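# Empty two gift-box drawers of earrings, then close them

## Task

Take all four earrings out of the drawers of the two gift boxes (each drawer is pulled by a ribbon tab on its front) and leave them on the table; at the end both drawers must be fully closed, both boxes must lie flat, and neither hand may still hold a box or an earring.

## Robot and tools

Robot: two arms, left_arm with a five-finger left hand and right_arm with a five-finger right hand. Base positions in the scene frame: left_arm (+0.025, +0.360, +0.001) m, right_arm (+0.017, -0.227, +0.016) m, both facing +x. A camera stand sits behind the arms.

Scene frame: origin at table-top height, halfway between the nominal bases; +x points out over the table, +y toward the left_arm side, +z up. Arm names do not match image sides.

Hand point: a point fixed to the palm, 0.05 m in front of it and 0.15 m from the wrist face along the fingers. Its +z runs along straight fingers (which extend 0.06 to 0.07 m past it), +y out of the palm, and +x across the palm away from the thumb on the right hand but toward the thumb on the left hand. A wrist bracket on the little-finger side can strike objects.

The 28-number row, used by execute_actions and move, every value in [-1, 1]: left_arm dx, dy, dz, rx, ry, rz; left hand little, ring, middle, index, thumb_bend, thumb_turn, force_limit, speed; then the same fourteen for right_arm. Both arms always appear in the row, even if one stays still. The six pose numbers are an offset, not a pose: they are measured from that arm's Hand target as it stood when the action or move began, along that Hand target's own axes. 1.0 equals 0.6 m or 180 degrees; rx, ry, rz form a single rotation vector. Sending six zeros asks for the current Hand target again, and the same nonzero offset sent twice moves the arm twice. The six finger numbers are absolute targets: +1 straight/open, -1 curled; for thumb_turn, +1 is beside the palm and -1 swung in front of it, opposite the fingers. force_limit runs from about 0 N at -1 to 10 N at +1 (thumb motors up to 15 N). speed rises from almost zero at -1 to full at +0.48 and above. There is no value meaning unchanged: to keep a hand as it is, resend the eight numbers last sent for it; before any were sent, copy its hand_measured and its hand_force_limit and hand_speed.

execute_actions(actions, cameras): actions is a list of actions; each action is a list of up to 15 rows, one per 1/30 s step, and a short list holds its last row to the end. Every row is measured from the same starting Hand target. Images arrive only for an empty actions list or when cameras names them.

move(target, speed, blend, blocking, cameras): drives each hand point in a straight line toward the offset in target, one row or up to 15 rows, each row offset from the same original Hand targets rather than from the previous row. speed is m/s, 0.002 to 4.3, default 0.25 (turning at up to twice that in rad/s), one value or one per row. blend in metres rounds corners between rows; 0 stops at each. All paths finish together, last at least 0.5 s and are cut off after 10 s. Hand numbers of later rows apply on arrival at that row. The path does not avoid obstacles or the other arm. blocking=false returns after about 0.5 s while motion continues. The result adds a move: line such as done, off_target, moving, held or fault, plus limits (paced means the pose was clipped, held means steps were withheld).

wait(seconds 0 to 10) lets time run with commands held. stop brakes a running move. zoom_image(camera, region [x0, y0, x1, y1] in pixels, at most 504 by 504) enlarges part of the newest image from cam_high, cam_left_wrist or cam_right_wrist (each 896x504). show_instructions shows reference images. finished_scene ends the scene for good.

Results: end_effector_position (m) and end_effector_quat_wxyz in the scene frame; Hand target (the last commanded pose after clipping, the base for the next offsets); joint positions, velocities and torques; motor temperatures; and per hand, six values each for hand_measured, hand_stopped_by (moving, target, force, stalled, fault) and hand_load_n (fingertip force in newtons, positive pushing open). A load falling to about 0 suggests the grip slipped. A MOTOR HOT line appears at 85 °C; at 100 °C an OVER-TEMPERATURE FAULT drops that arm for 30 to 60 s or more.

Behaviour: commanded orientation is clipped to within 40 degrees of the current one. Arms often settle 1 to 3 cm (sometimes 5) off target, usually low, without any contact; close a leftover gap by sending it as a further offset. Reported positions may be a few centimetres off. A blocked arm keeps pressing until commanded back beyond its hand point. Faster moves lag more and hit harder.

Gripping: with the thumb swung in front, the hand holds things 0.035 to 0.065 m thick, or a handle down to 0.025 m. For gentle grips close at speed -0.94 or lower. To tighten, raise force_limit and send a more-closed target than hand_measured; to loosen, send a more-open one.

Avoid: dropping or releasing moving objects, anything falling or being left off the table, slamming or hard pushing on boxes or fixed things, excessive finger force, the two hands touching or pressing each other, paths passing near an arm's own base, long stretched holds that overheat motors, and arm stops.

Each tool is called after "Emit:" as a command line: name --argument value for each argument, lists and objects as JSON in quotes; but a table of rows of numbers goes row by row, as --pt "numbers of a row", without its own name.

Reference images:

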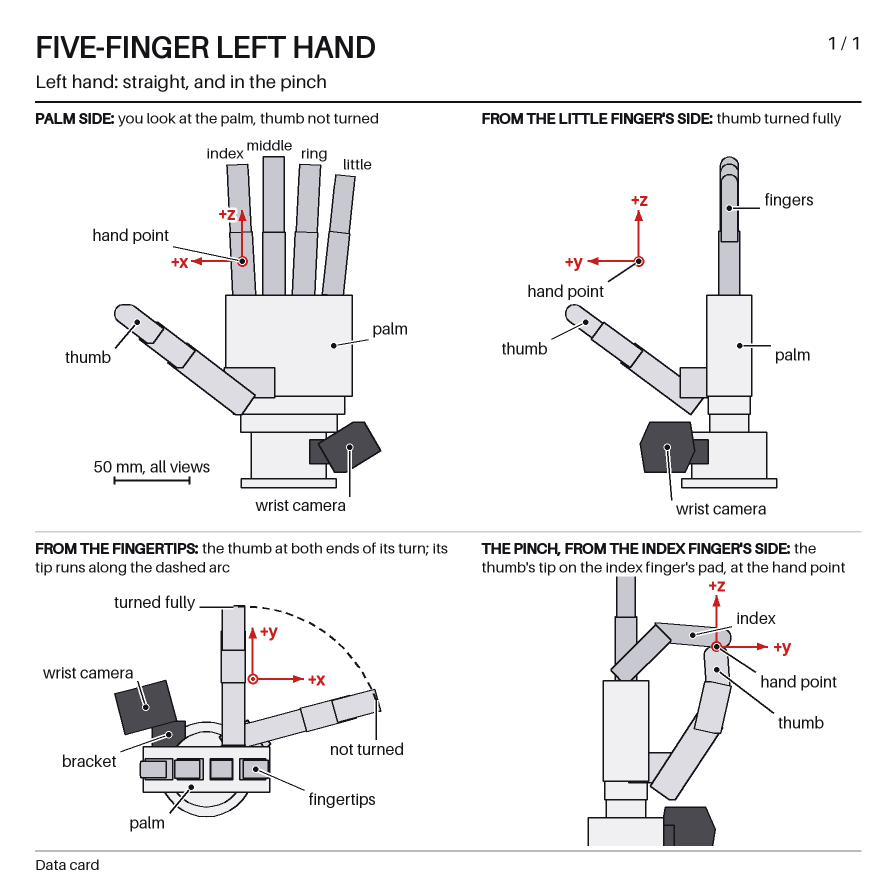

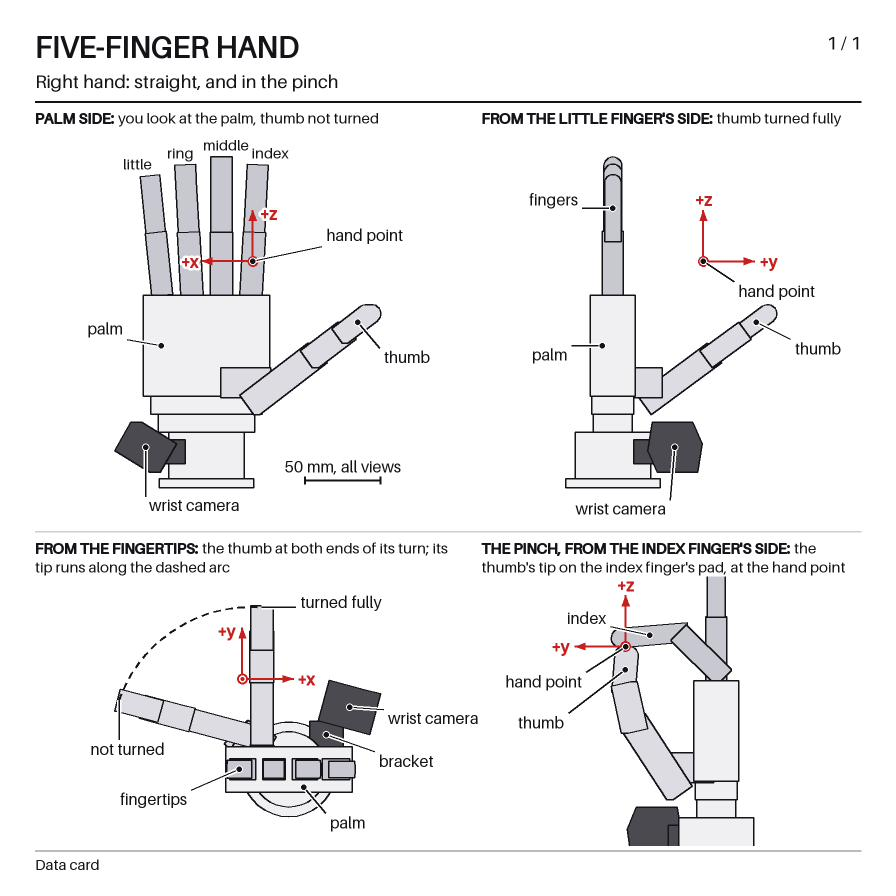

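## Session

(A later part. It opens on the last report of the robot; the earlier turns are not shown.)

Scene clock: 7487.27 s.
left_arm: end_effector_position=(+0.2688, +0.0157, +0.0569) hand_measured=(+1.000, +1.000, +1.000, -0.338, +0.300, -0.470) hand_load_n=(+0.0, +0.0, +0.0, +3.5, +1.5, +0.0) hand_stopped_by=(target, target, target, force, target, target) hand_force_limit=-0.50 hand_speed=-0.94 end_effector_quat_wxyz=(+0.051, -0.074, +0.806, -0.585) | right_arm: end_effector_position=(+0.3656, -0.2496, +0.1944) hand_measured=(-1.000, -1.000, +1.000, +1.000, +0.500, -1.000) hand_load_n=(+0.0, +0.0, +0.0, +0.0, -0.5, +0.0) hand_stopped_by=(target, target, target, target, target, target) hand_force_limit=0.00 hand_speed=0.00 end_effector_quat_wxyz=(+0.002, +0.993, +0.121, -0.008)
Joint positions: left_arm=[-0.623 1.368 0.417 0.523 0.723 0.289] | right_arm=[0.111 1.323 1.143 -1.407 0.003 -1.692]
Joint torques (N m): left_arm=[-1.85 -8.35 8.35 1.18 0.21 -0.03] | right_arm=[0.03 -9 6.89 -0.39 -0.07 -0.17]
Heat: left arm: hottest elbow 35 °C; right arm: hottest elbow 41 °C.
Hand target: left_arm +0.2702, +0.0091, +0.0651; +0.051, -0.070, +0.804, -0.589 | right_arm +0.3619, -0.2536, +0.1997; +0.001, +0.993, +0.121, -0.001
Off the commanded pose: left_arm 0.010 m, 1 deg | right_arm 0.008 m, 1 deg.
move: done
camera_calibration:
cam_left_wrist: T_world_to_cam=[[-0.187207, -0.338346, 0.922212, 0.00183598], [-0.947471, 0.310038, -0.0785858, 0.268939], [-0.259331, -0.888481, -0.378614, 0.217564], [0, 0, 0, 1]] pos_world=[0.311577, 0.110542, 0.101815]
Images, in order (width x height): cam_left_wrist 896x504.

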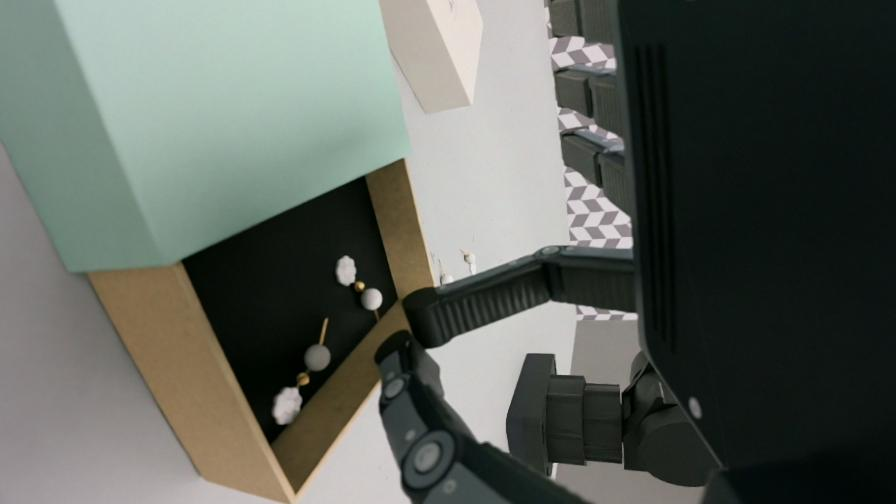

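Emit:
move --pt "0 -0.0954 -0.0301 0 0 0 1 1 1 -0.08 0.3 -0.47 -0.5 -0.5 0 0 0 0 0 0 -1 -1 1 1 0.5 -1 0 0" --pt "0.0193 -0.0527 -0.3042 0 0 0 1 1 1 -0.08 0.3 -0.47 -0.5 -0.5 0 0 0 0 0 0 -1 -1 1 1 0.5 -1 0 0" --speed 0.1 --blend '[0.03,0]' --cameras '["cam_left_wrist","cam_high"]'

Emit:
zoom_image --camera "cam_high" --region '[450, 190, 570, 300]'

Emit:
zoom_image --camera "cam_left_wrist" --region '[200, 0, 450, 200]'

Scene clock: 7758.90 s.
left_arm: end_effector_position=(+0.2192, +0.1677, +0.1383) hand_measured=(+1.000, +1.000, +1.000, -0.080, +0.300, -0.470) hand_load_n=(+0.0, +0.0, +0.0, +0.0, +0.0, +0.0) hand_stopped_by=(target, target, target, target, target, target) hand_force_limit=-0.50 hand_speed=-0.50 end_effector_quat_wxyz=(+0.040, -0.074, +0.805, -0.587) | right_arm: end_effector_position=(+0.3656, -0.2496, +0.1944) hand_measured=(-1.000, -1.000, +1.000, +1.000, +0.500, -1.000) hand_load_n=(+0.0, +0.5, +0.0, +0.0, +0.0, -0.5) hand_stopped_by=(target, target, target, target, target, target) hand_force_limit=0.00 hand_speed=0.00 end_effector_quat_wxyz=(+0.002, +0.993, +0.121, -0.008)
Joint positions: left_arm=[-0.114 0.76 0.412 -0.528 1.159 0.809] | right_arm=[0.111 1.323 1.143 -1.407 0.003 -1.692]
Joint torques (N m): left_arm=[-0.03 -1.85 12.78 0.62 0.79 0.15] | right_arm=[0.09 -9 6.89 -0.39 -0.07 -0.18]
Heat: left arm: hottest elbow 37 °C; right arm: hottest elbow 41 °C.
Hand target: left_arm +0.2305, +0.1692, +0.1502; +0.052, -0.070, +0.804, -0.589 | right_arm +0.3619, -0.2536, +0.1997; +0.001, +0.993, +0.121, -0.001
Off the commanded pose: left_arm 0.016 m, 1 deg | right_arm 0.008 m, 1 deg.
move: off_target (left_arm)
camera_calibration:
cam_left_wrist: T_world_to_cam=[[-0.175956, -0.329405, 0.927649, -0.03573], [-0.944505, 0.322042, -0.0647973, 0.176584], [-0.277397, -0.887571, -0.36779, 0.372909], [0, 0, 0, 1]] pos_world=[0.263941, 0.262346, 0.181739]
Images, in order (width x height): cam_high 896x504, cam_left_wrist 896x504.

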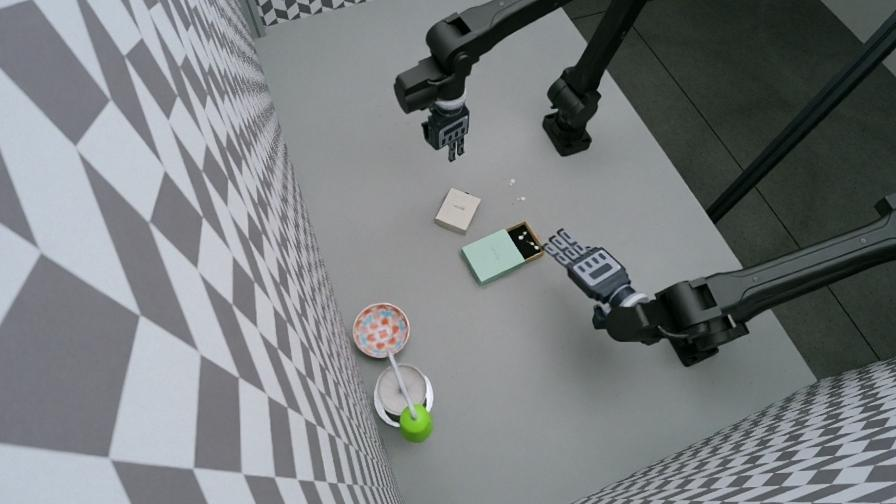

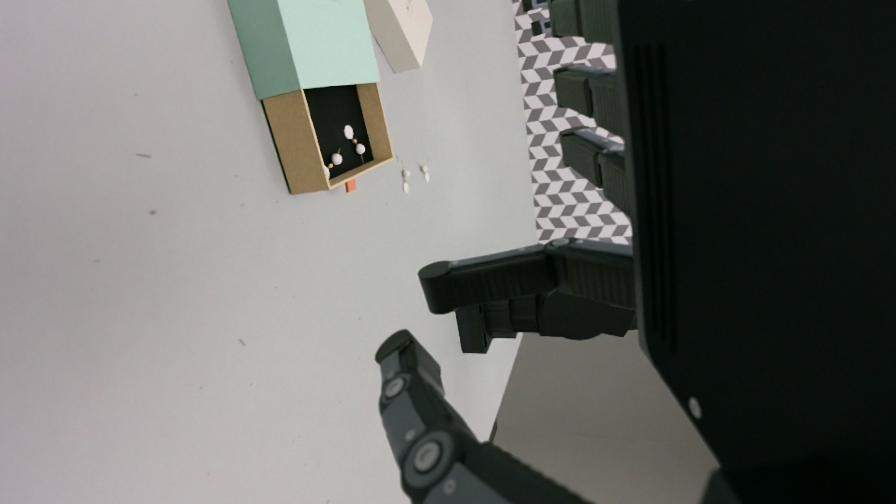

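Scaled by 4.200 from the camera's 896x504 image, which has a finer 1280x720 frame.

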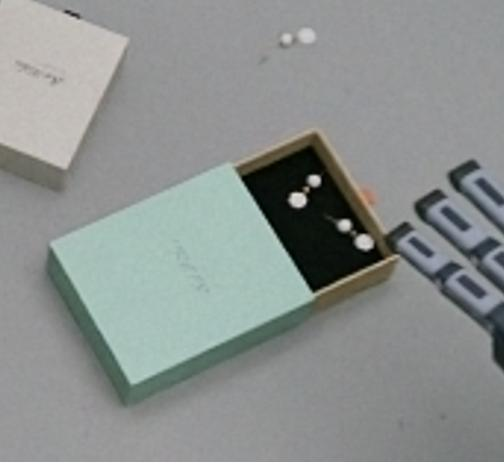

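Scaled by 2.016 from the camera's 896x504 image, which has a finer 1280x720 frame.

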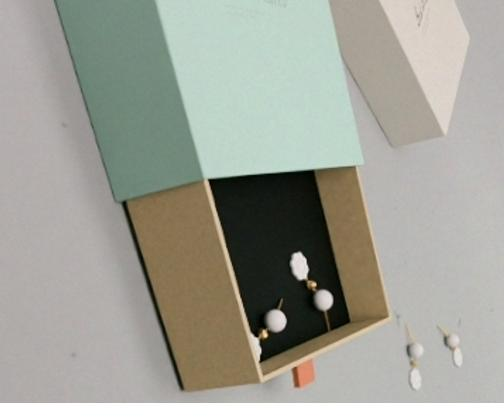

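Emit:
execute_actions --actions '[]' --cameras '["cam_high","cam_left_wrist"]'

Emit:
zoom_image --camera "cam_high" --region '[430, 200, 630, 320]'

Emit:
zoom_image --camera "cam_left_wrist" --region '[200, 0, 450, 200]'

Scene clock: 7837.73 s.
left_arm: end_effector_position=(+0.2192, +0.1678, +0.1383) hand_measured=(+1.000, +1.000, +1.000, -0.080, +0.300, -0.470) hand_load_n=(+0.0, +0.0, +0.0, +0.0, +0.0, +0.0) hand_stopped_by=(target, target, target, target, target, target) hand_force_limit=-0.50 hand_speed=-0.50 end_effector_quat_wxyz=(+0.040, -0.074, +0.805, -0.587) | right_arm: end_effector_position=(+0.3656, -0.2496, +0.1944) hand_measured=(-1.000, -1.000, +1.000, +1.000, +0.500, -1.000) hand_load_n=(+0.0, +0.0, +0.0, +0.0, +0.0, +0.0) hand_stopped_by=(target, target, target, target, target, target) hand_force_limit=0.00 hand_speed=0.00 end_effector_quat_wxyz=(+0.002, +0.993, +0.121, -0.008)
Joint positions: left_arm=[-0.114 0.76 0.412 -0.528 1.159 0.81] | right_arm=[0.111 1.323 1.143 -1.407 0.003 -1.692]
Joint velocities: within noise
Joint torques (N m): left_arm=[0.26 -1.79 12.78 0.58 0.76 0.12] | right_arm=[0.09 -9 6.9 -0.39 -0.07 -0.18]
Motor temperatures (°C): left_arm=[26 27 42 26 28 25] | right_arm=[26 28 40 25 27 26]
Heat: left arm: hottest elbow 42 °C; right arm: hottest elbow 40 °C.
Hand target: left_arm +0.2304, +0.1692, +0.1502; +0.051, -0.070, +0.804, -0.589 | right_arm +0.3619, -0.2536, +0.1997; +0.001, +0.993, +0.121, -0.001
Off the commanded pose: left_arm 0.016 m, 1 deg | right_arm 0.008 m, 1 deg.
camera_calibration:
cam_left_wrist: T_world_to_cam=[[-0.176396, -0.329508, 0.927529, -0.0355645], [-0.944416, 0.322237, -0.0651317, 0.176569], [-0.277422, -0.887462, -0.368033, 0.372932], [0, 0, 0, 1]] pos_world=[0.263941, 0.262347, 0.181739]
Images, in order (width x height): cam_high 896x504, cam_left_wrist 896x504.

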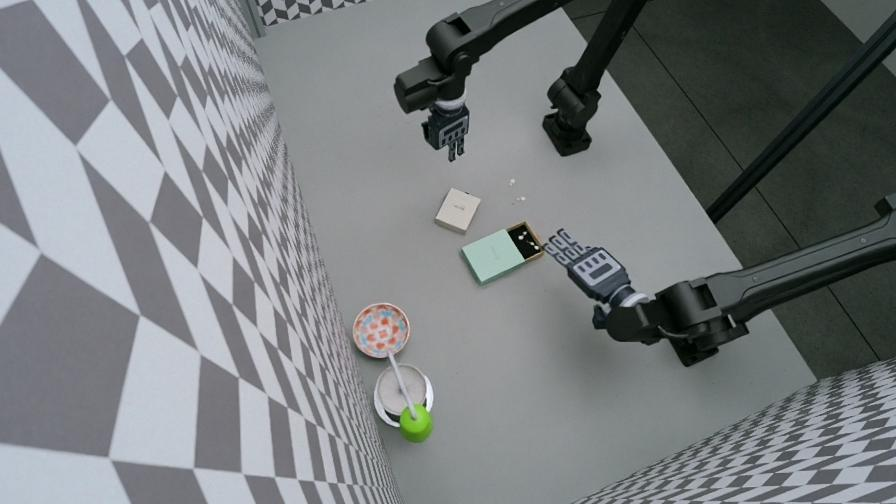

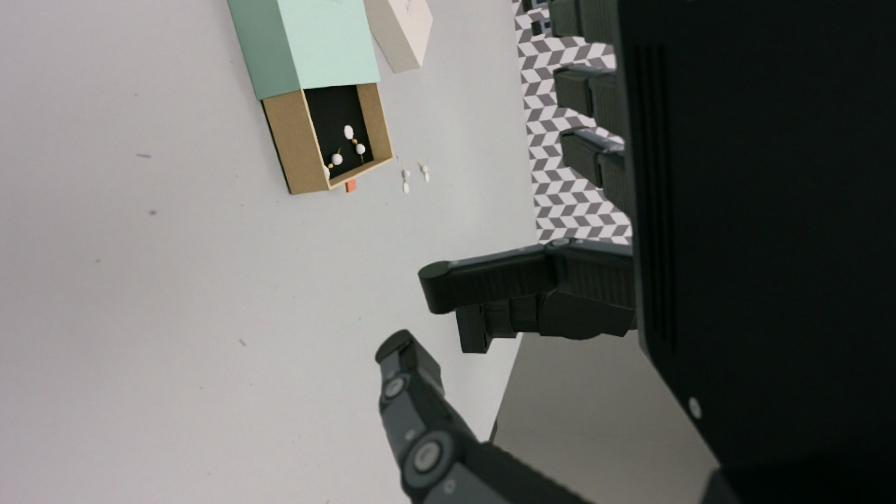

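Scaled by 2.520 from the camera's 896x504 image, which has a finer 1280x720 frame.

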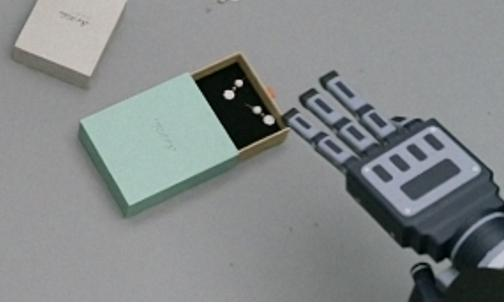

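Scaled by 2.016 from the camera's 896x504 image, which has a finer 1280x720 frame.

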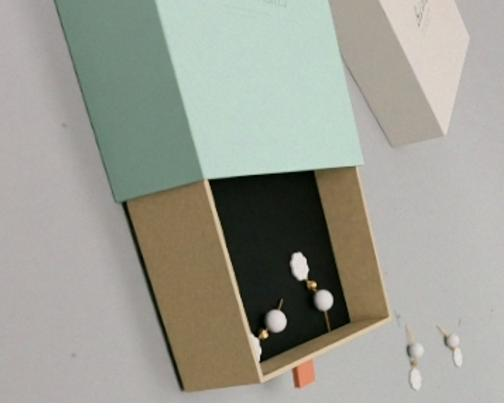

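Emit:
move --target '[-0.0174,0.0296,-0.094,0,0,0,1,1,1,-0.08,0.3,-0.47,-0.5,-0.5,-0.067,-0.336,0.0828,0,0,0,-1,-1,-1,1,0.5,-1,0,0]' --speed 0.15 --cameras '["cam_high","cam_right_wrist"]'

Emit:
zoom_image --camera "cam_high" --region '[430, 180, 630, 300]'

Scene clock: 7879.00 s.
left_arm: end_effector_position=(+0.2142, +0.2243, +0.1367) hand_measured=(+1.000, +1.000, +1.000, -0.080, +0.300, -0.470) hand_load_n=(+0.0, +0.0, -0.5, +0.0, +0.0, +0.0) hand_stopped_by=(target, target, target, target, target, target) hand_force_limit=-0.50 hand_speed=-0.50 end_effector_quat_wxyz=(+0.034, -0.077, +0.804, -0.589) | right_arm: end_effector_position=(+0.2754, -0.0710, +0.1545) hand_measured=(-1.000, -1.000, -0.728, +1.000, +0.502, -1.000) hand_load_n=(+0.0, +0.0, +8.0, +0.0, +8.0, +1.5) hand_stopped_by=(target, target, force, target, target, target) hand_force_limit=0.00 hand_speed=0.00 end_effector_quat_wxyz=(-0.002, +0.993, +0.121, +0.001)
Joint positions: left_arm=[0.173 0.939 0.531 -1.227 1.261 1.602] | right_arm=[0.671 1.295 1.014 -1.286 -0.003 -1.133]
Joint torques (N m): left_arm=[-0.15 -2.67 12.78 -0.13 0.97 0.15] | right_arm=[1.49 -5.95 6.94 0.14 0.09 0.06]
Heat: left arm: hottest elbow 43 °C; right arm: hottest elbow 40 °C.
Hand target: left_arm +0.2304, +0.2292, +0.1501; +0.051, -0.070, +0.804, -0.589 | right_arm +0.2743, -0.0676, +0.1500; +0.000, +0.993, +0.121, -0.001
Off the commanded pose: left_arm 0.022 m, 2 deg | right_arm 0.006 m, 0 deg.
move: off_target (left_arm)
camera_calibration:
cam_right_wrist: T_world_to_cam=[[0.491849, -0.870681, 0.000118726, -0.197361], [-0.807495, -0.456104, 0.37406, 0.15324], [-0.325633, -0.184077, -0.927405, 0.331216], [0, 0, 0, 1]] pos_world=[0.328667, -0.0409761, 0.249874]
Images, in order (width x height): cam_high 896x504, cam_right_wrist 896x504.

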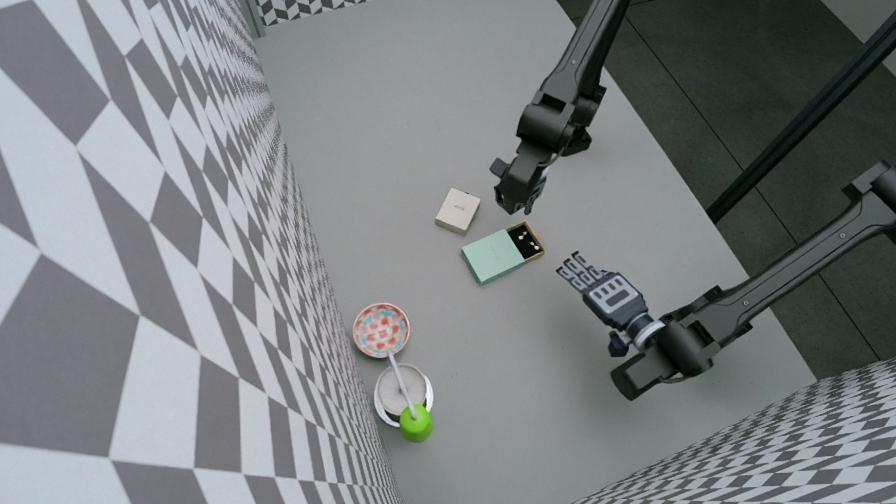

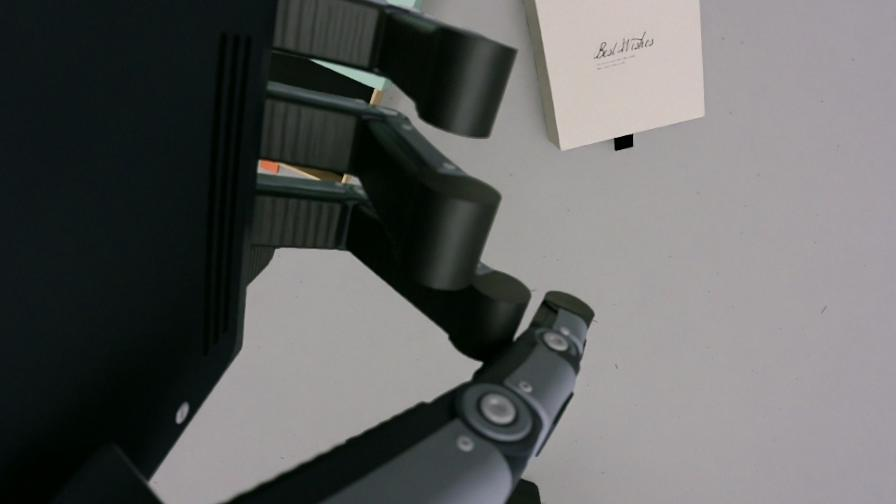

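Scaled by 2.520 from the camera's 896x504 image, which has a finer 1280x720 frame.

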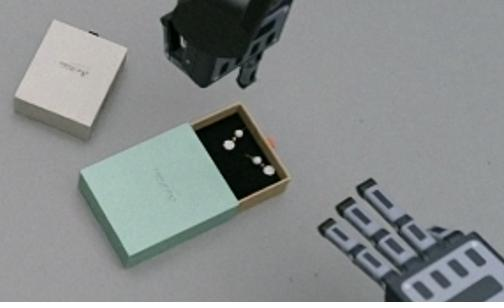

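Emit:
move --target '[0,0,0,0,0,0,1,1,1,-0.08,0.3,-0.47,-0.5,-0.5,-0.0005,-0.0052,0.07,0,0,0,-1,-1,-0.6,1,0.5,-1,0,0]' --speed 0.1 --cameras '["cam_high","cam_left_wrist"]'

Emit:
zoom_image --camera "cam_high" --region '[480, 190, 570, 260]'

Emit:
zoom_image --camera "cam_left_wrist" --region '[200, 0, 450, 200]'

Scene clock: 7897.03 s.
left_arm: end_effector_position=(+0.2144, +0.2243, +0.1367) hand_measured=(+1.000, +1.000, +1.000, -0.080, +0.300, -0.470) hand_load_n=(+0.0, +0.0, +0.0, +0.0, +0.0, +0.0) hand_stopped_by=(target, target, target, target, target, target) hand_force_limit=-0.50 hand_speed=-0.50 end_effector_quat_wxyz=(+0.035, -0.076, +0.804, -0.589) | right_arm: end_effector_position=(+0.2756, -0.0681, +0.1126) hand_measured=(-1.000, -1.000, -0.600, +1.000, +0.500, -1.000) hand_load_n=(+0.0, +0.0, +0.0, +0.0, +0.0, +0.0) hand_stopped_by=(target, target, target, target, target, target) hand_force_limit=0.00 hand_speed=0.00 end_effector_quat_wxyz=(-0.002, +0.993, +0.120, +0.001)
Joint positions: left_arm=[0.174 0.939 0.531 -1.227 1.261 1.603] | right_arm=[0.677 1.341 0.939 -1.166 -0.002 -1.124]
Joint torques (N m): left_arm=[0.03 -2.55 12.79 -0.13 0.97 0.12] | right_arm=[1.61 -6.12 6.49 0.16 0.08 0.06]
Heat: left arm: hottest elbow 42 °C; right arm: hottest elbow 40 °C.
Hand target: left_arm +0.2305, +0.2292, +0.1502; +0.051, -0.070, +0.804, -0.589 | right_arm +0.2733, -0.0646, +0.1080; +0.001, +0.993, +0.121, -0.001
Off the commanded pose: left_arm 0.022 m, 2 deg | right_arm 0.006 m, 0 deg.
move: off_target (left_arm)
camera_calibration:
cam_left_wrist: T_world_to_cam=[[-0.166584, -0.324146, 0.931224, -0.0201508], [-0.944475, 0.32373, -0.0562686, 0.152106], [-0.283226, -0.888892, -0.360076, 0.421669], [0, 0, 0, 1]] pos_world=[0.259731, 0.319045, 0.179157]
Images, in order (width x height): cam_high 896x504, cam_left_wrist 896x504.

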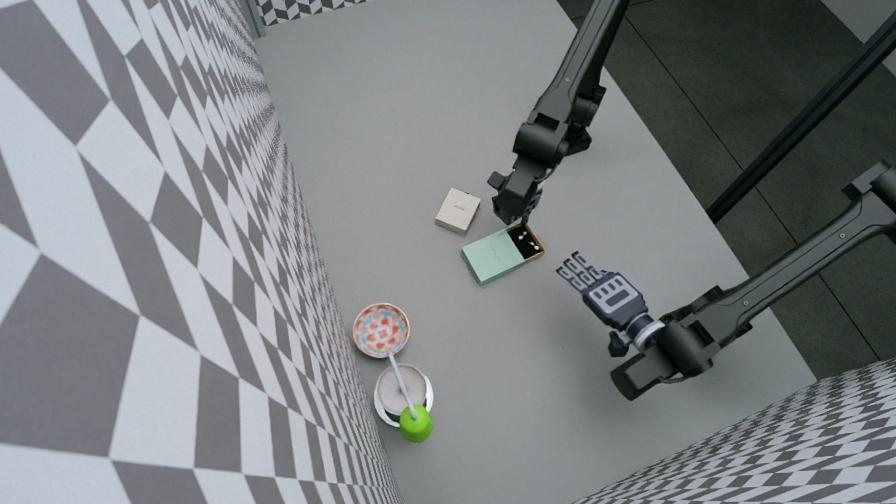

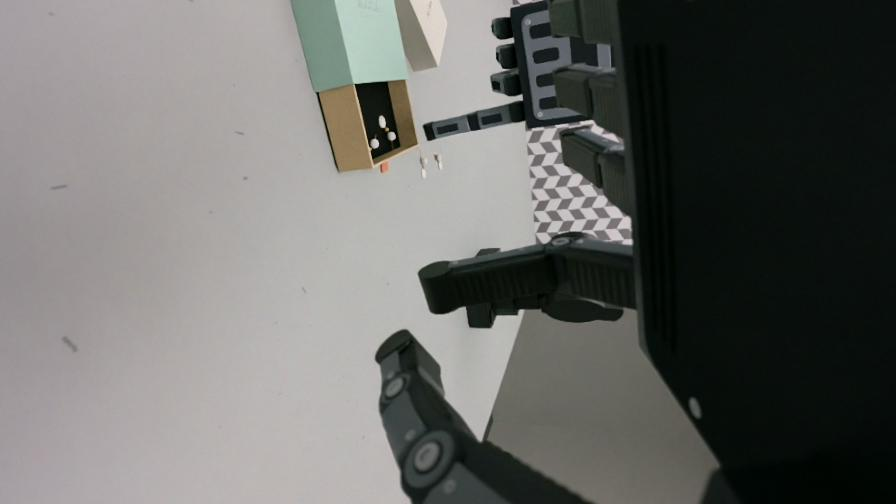

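Scaled by 5.600 from the camera's 896x504 image, which has a finer 1280x720 frame.

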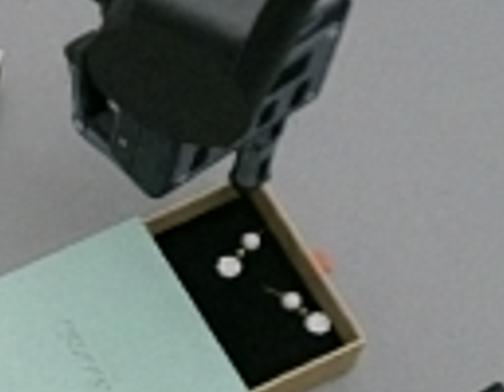

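Scaled by 2.016 from the camera's 896x504 image, which has a finer 1280x720 frame.

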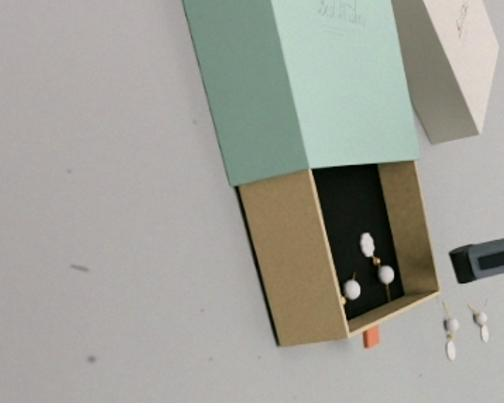

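Emit:
move --target '[0,0,0,0,0,0,1,1,1,-0.08,0.3,-0.47,-0.5,-0.5,0.0048,-0.0126,0.0133,0,0,0,-1,-1,-0.6,1,0.5,-1,0,0]' --speed 0.1 --cameras '["cam_high","cam_left_wrist"]'

Emit:
zoom_image --camera "cam_high" --region '[500, 205, 550, 245]'

Emit:
zoom_image --camera "cam_left_wrist" --region '[340, 50, 480, 180]'

Scene clock: 7951.90 s.
left_arm: end_effector_position=(+0.2144, +0.2243, +0.1367) hand_measured=(+1.000, +1.000, +1.000, -0.080, +0.300, -0.470) hand_load_n=(+0.0, +0.0, +0.0, +0.0, +0.0, +0.0) hand_stopped_by=(target, target, target, target, target, target) hand_force_limit=-0.50 hand_speed=-0.50 end_effector_quat_wxyz=(+0.035, -0.076, +0.804, -0.589) | right_arm: end_effector_position=(+0.2763, -0.0601, +0.1047) hand_measured=(-1.000, -1.000, -0.600, +1.000, +0.500, -1.000) hand_load_n=(+0.0, +0.0, +0.0, +0.0, +0.0, +0.0) hand_stopped_by=(target, target, target, target, target, target) hand_force_limit=0.00 hand_speed=0.00 end_effector_quat_wxyz=(-0.002, +0.993, +0.120, +0.001)
Joint positions: left_arm=[0.174 0.939 0.531 -1.227 1.261 1.603] | right_arm=[0.693 1.365 0.939 -1.142 -0.002 -1.109]
Joint torques (N m): left_arm=[0.09 -2.32 12.85 -0.24 0.99 0.14] | right_arm=[1.67 -6.36 6.53 0.1 0.08 0.07]
Heat: left arm: hottest elbow 42 °C; right arm: hottest elbow 38 °C.
Hand target: left_arm +0.2305, +0.2292, +0.1502; +0.051, -0.070, +0.804, -0.589 | right_arm +0.2742, -0.0566, +0.1000; +0.001, +0.993, +0.121, -0.001
Off the commanded pose: left_arm 0.022 m, 2 deg | right_arm 0.006 m, 0 deg.
move: off_target (left_arm)
camera_calibration:
cam_left_wrist: T_world_to_cam=[[-0.166584, -0.324146, 0.931224, -0.0201508], [-0.944475, 0.32373, -0.0562686, 0.152106], [-0.283226, -0.888892, -0.360076, 0.421669], [0, 0, 0, 1]] pos_world=[0.259731, 0.319045, 0.179157]
Images, in order (width x height): cam_high 896x504, cam_left_wrist 896x504.

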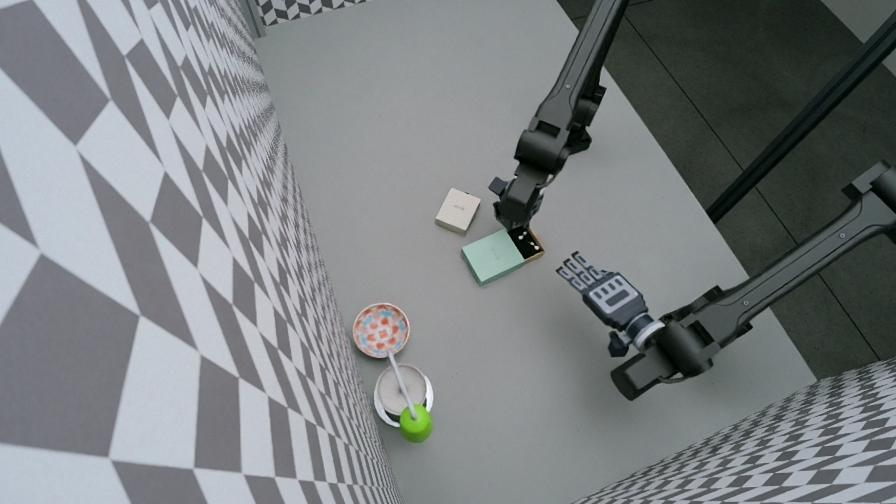

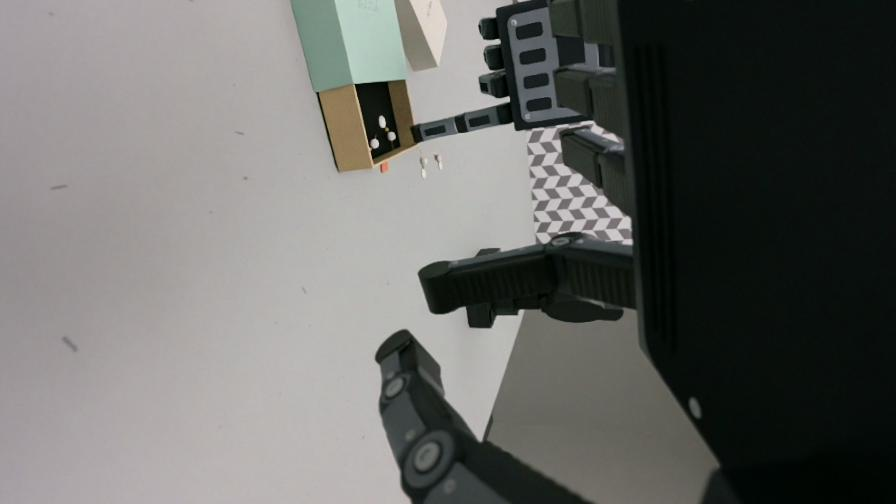

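Scaled by 10.080 from the camera's 896x504 image, which has a finer 1280x720 frame.

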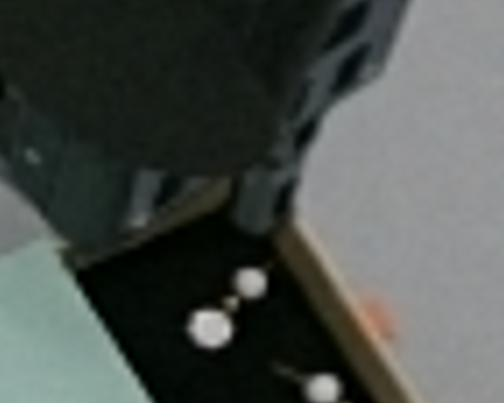

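Scaled by 3.600 from the camera's 896x504 image, which has a finer 1280x720 frame.

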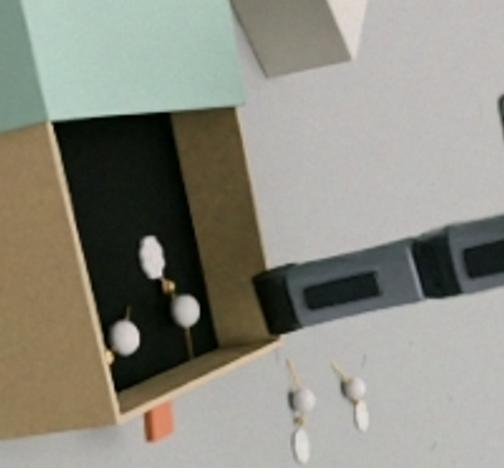

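Emit:
move --target '[0,0,0,0,0,0,1,1,1,-0.08,0.3,-0.47,-0.5,-0.5,0.0100,0.003,0.0,0,0,0,-1,-1,-0.6,1,0.5,-1,0,0]' --speed 0.1 --cameras '["cam_high","cam_left_wrist"]'

Emit:
zoom_image --camera "cam_high" --region '[500, 205, 550, 245]'

Emit:
zoom_image --camera "cam_left_wrist" --region '[340, 50, 480, 180]'

Scene clock: 7974.60 s.
left_arm: end_effector_position=(+0.2144, +0.2243, +0.1367) hand_measured=(+1.000, +1.000, +1.000, -0.080, +0.300, -0.470) hand_load_n=(+0.0, +0.0, +0.0, +0.0, +0.0, +0.0) hand_stopped_by=(target, target, target, target, target, target) hand_force_limit=-0.50 hand_speed=-0.50 end_effector_quat_wxyz=(+0.035, -0.076, +0.804, -0.589) | right_arm: end_effector_position=(+0.2759, -0.0604, +0.1013) hand_measured=(-1.000, -1.000, -0.600, +1.000, +0.500, -1.000) hand_load_n=(+0.0, +0.0, +0.0, +0.0, +0.0, +0.0) hand_stopped_by=(target, target, target, target, target, target) hand_force_limit=0.00 hand_speed=0.00 end_effector_quat_wxyz=(+0.001, +0.993, +0.120, -0.004)
Joint positions: left_arm=[0.174 0.939 0.531 -1.227 1.261 1.603] | right_arm=[0.693 1.377 0.939 -1.142 -0.002 -1.109]
Joint torques (N m): left_arm=[-0.03 -2.67 12.79 -0.23 0.97 0.14] | right_arm=[0.79 -6.36 7.34 0.12 0.08 -0.08]
Heat: left arm: hottest elbow 43 °C; right arm: hottest elbow 38 °C.
Hand target: left_arm +0.2305, +0.2292, +0.1502; +0.051, -0.070, +0.804, -0.589 | right_arm +0.2804, -0.0569, +0.1000; +0.001, +0.993, +0.121, -0.001
Off the commanded pose: left_arm 0.022 m, 2 deg | right_arm 0.006 m, 0 deg.
move: off_target (left_arm)
camera_calibration:
cam_left_wrist: T_world_to_cam=[[-0.166584, -0.324146, 0.931224, -0.0201508], [-0.944475, 0.32373, -0.0562686, 0.152106], [-0.283226, -0.888892, -0.360076, 0.421669], [0, 0, 0, 1]] pos_world=[0.259731, 0.319045, 0.179157]
Images, in order (width x height): cam_high 896x504, cam_left_wrist 896x504.

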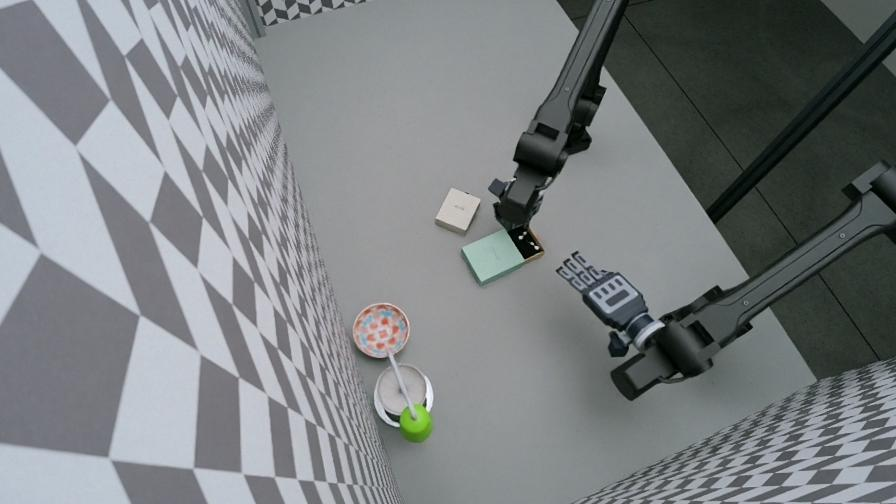

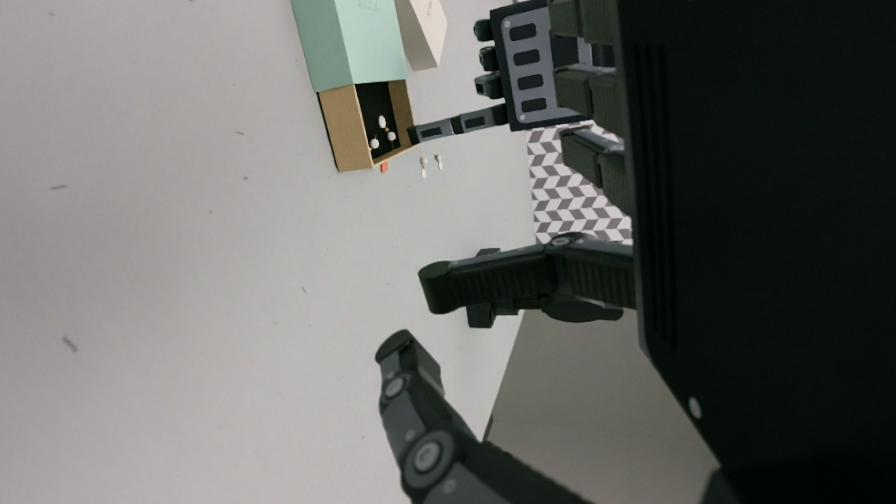

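Scaled by 10.080 from the camera's 896x504 image, which has a finer 1280x720 frame.

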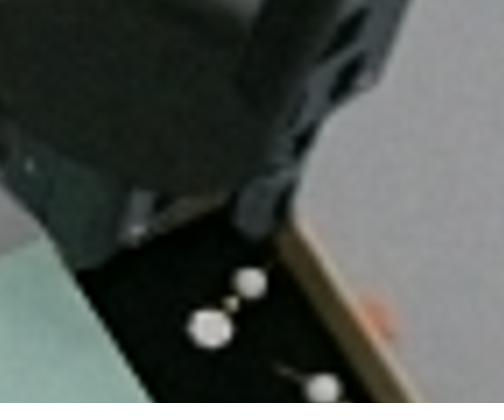

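Scaled by 3.600 from the camera's 896x504 image, which has a finer 1280x720 frame.

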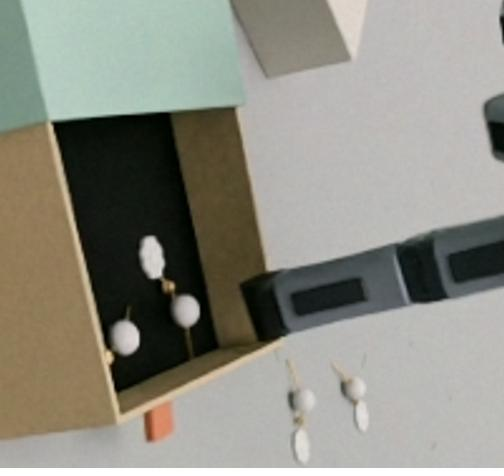

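Emit:
move --target '[0,0,0,0,0,0,1,1,1,-0.08,0.3,-0.47,-0.5,-0.5,0.0120,0.003,-0.0083,0,0,0,-1,-1,-0.6,1,0.5,-1,0,0]' --speed 0.1 --cameras '["cam_high","cam_left_wrist"]'

Emit:
zoom_image --camera "cam_high" --region '[500, 205, 550, 245]'

Emit:
zoom_image --camera "cam_left_wrist" --region '[340, 50, 480, 180]'

Scene clock: 7983.73 s.
left_arm: end_effector_position=(+0.2144, +0.2243, +0.1367) hand_measured=(+1.000, +1.000, +1.000, -0.080, +0.300, -0.470) hand_load_n=(+0.0, +0.0, +0.0, +0.0, +0.0, +0.0) hand_stopped_by=(target, target, target, target, target, target) hand_force_limit=-0.50 hand_speed=-0.50 end_effector_quat_wxyz=(+0.035, -0.076, +0.804, -0.589) | right_arm: end_effector_position=(+0.2758, -0.0607, +0.0990) hand_measured=(-1.000, -1.000, -0.600, +1.000, +0.500, -1.000) hand_load_n=(+0.0, +0.0, +0.0, +0.0, +0.0, +0.0) hand_stopped_by=(target, target, target, target, target, target) hand_force_limit=0.00 hand_speed=0.00 end_effector_quat_wxyz=(+0.004, +0.993, +0.122, -0.007)
Joint positions: left_arm=[0.174 0.939 0.531 -1.227 1.261 1.603] | right_arm=[0.693 1.385 0.939 -1.142 -0.002 -1.112]
Joint torques (N m): left_arm=[-0.09 -2.37 12.78 -0.18 0.98 0.13] | right_arm=[0.03 -6.42 8.95 -0.47 0.08 -0.18]
Heat: left arm: hottest elbow 43 °C; right arm: hottest elbow 38 °C.
Hand target: left_arm +0.2305, +0.2292, +0.1502; +0.051, -0.070, +0.804, -0.589 | right_arm +0.2878, -0.0569, +0.1049; +0.001, +0.993, +0.121, -0.002
Off the commanded pose: left_arm 0.022 m, 2 deg | right_arm 0.014 m, 1 deg.
move: off_target (left_arm, right_arm)
camera_calibration:
cam_left_wrist: T_world_to_cam=[[-0.166584, -0.324146, 0.931224, -0.0201508], [-0.944475, 0.32373, -0.0562686, 0.152106], [-0.283226, -0.888892, -0.360076, 0.421669], [0, 0, 0, 1]] pos_world=[0.259731, 0.319045, 0.179157]
Images, in order (width x height): cam_high 896x504, cam_left_wrist 896x504.

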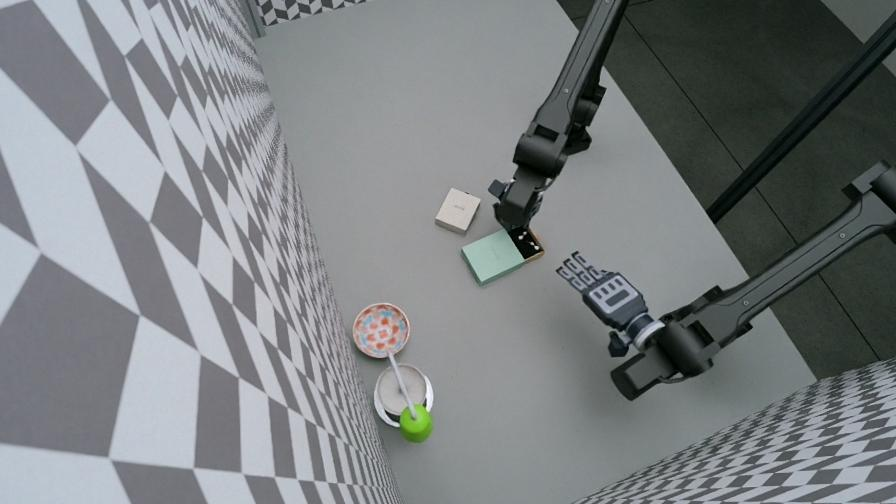

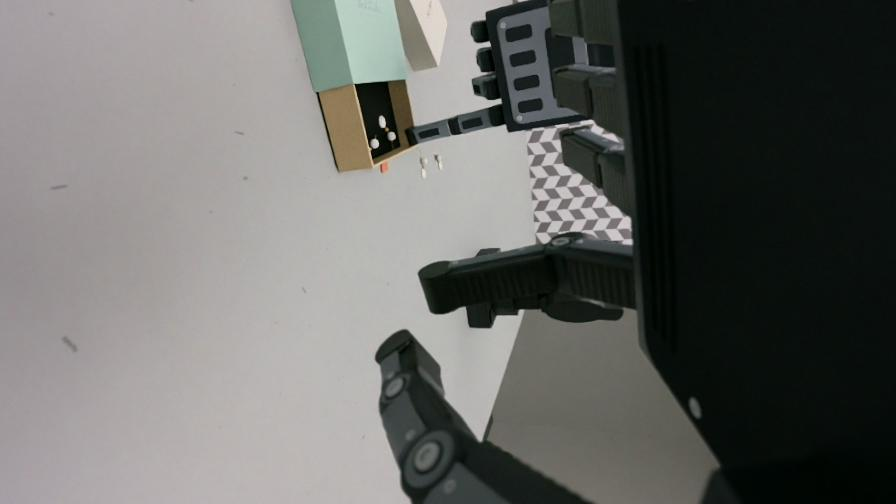

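Scaled by 10.080 from the camera's 896x504 image, which has a finer 1280x720 frame.

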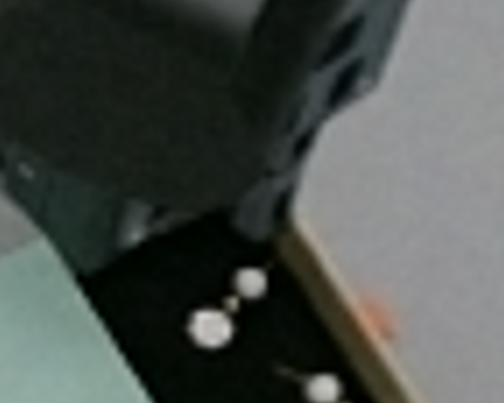

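Scaled by 3.600 from the camera's 896x504 image, which has a finer 1280x720 frame.

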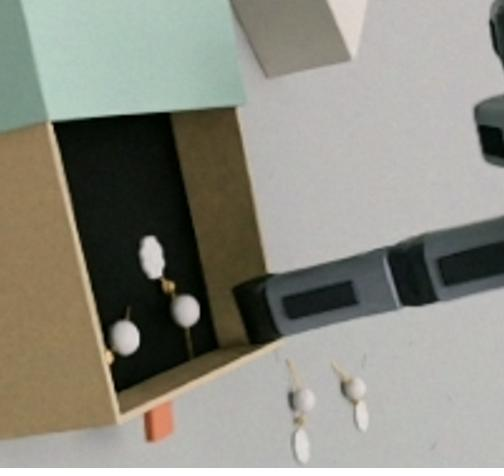

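Emit:
move --target '[0,0,0,0,0,0,1,1,1,-0.08,0.3,-0.47,-0.5,-0.5,0.0040,0.003,-0.0333,0,0,0,-1,-1,-0.6,1,0.5,-1,0,0]' --speed 0.1

Scene clock: 7993.80 s.
left_arm: end_effector_position=(+0.2144, +0.2243, +0.1367) hand_measured=(+1.000, +1.000, +1.000, -0.080, +0.300, -0.470) hand_load_n=(+0.0, +0.0, +0.0, +0.0, +0.5, +0.0) hand_stopped_by=(target, target, target, target, target, target) hand_force_limit=-0.50 hand_speed=-0.50 end_effector_quat_wxyz=(+0.035, -0.076, +0.804, -0.589) | right_arm: end_effector_position=(+0.2690, -0.0697, +0.1051) hand_measured=(-1.000, -1.000, -0.600, +1.000, +0.500, -1.000) hand_load_n=(+0.0, +0.0, +0.0, +0.0, +0.0, +0.0) hand_stopped_by=(target, target, target, target, target, target) hand_force_limit=0.00 hand_speed=0.00 end_effector_quat_wxyz=(+0.017, +0.992, +0.122, -0.027)
Joint positions: left_arm=[0.174 0.939 0.531 -1.227 1.261 1.603] | right_arm=[0.686 1.385 0.948 -1.197 -0.001 -1.119]
Joint torques (N m): left_arm=[0.44 -2.37 12.88 -0.21 0.99 0.15] | right_arm=[-0.09 -7.94 11 -0.58 0.08 -0.18]
Heat: left arm: hottest elbow 43 °C; right arm: hottest elbow 39 °C.
Hand target: left_arm +0.2305, +0.2292, +0.1502; +0.051, -0.070, +0.804, -0.589 | right_arm +0.2907, -0.0581, +0.1248; +0.000, +0.993, +0.121, -0.001
Off the commanded pose: left_arm 0.022 m, 2 deg | right_arm 0.032 m, 3 deg.
move: off_target (left_arm, right_arm)


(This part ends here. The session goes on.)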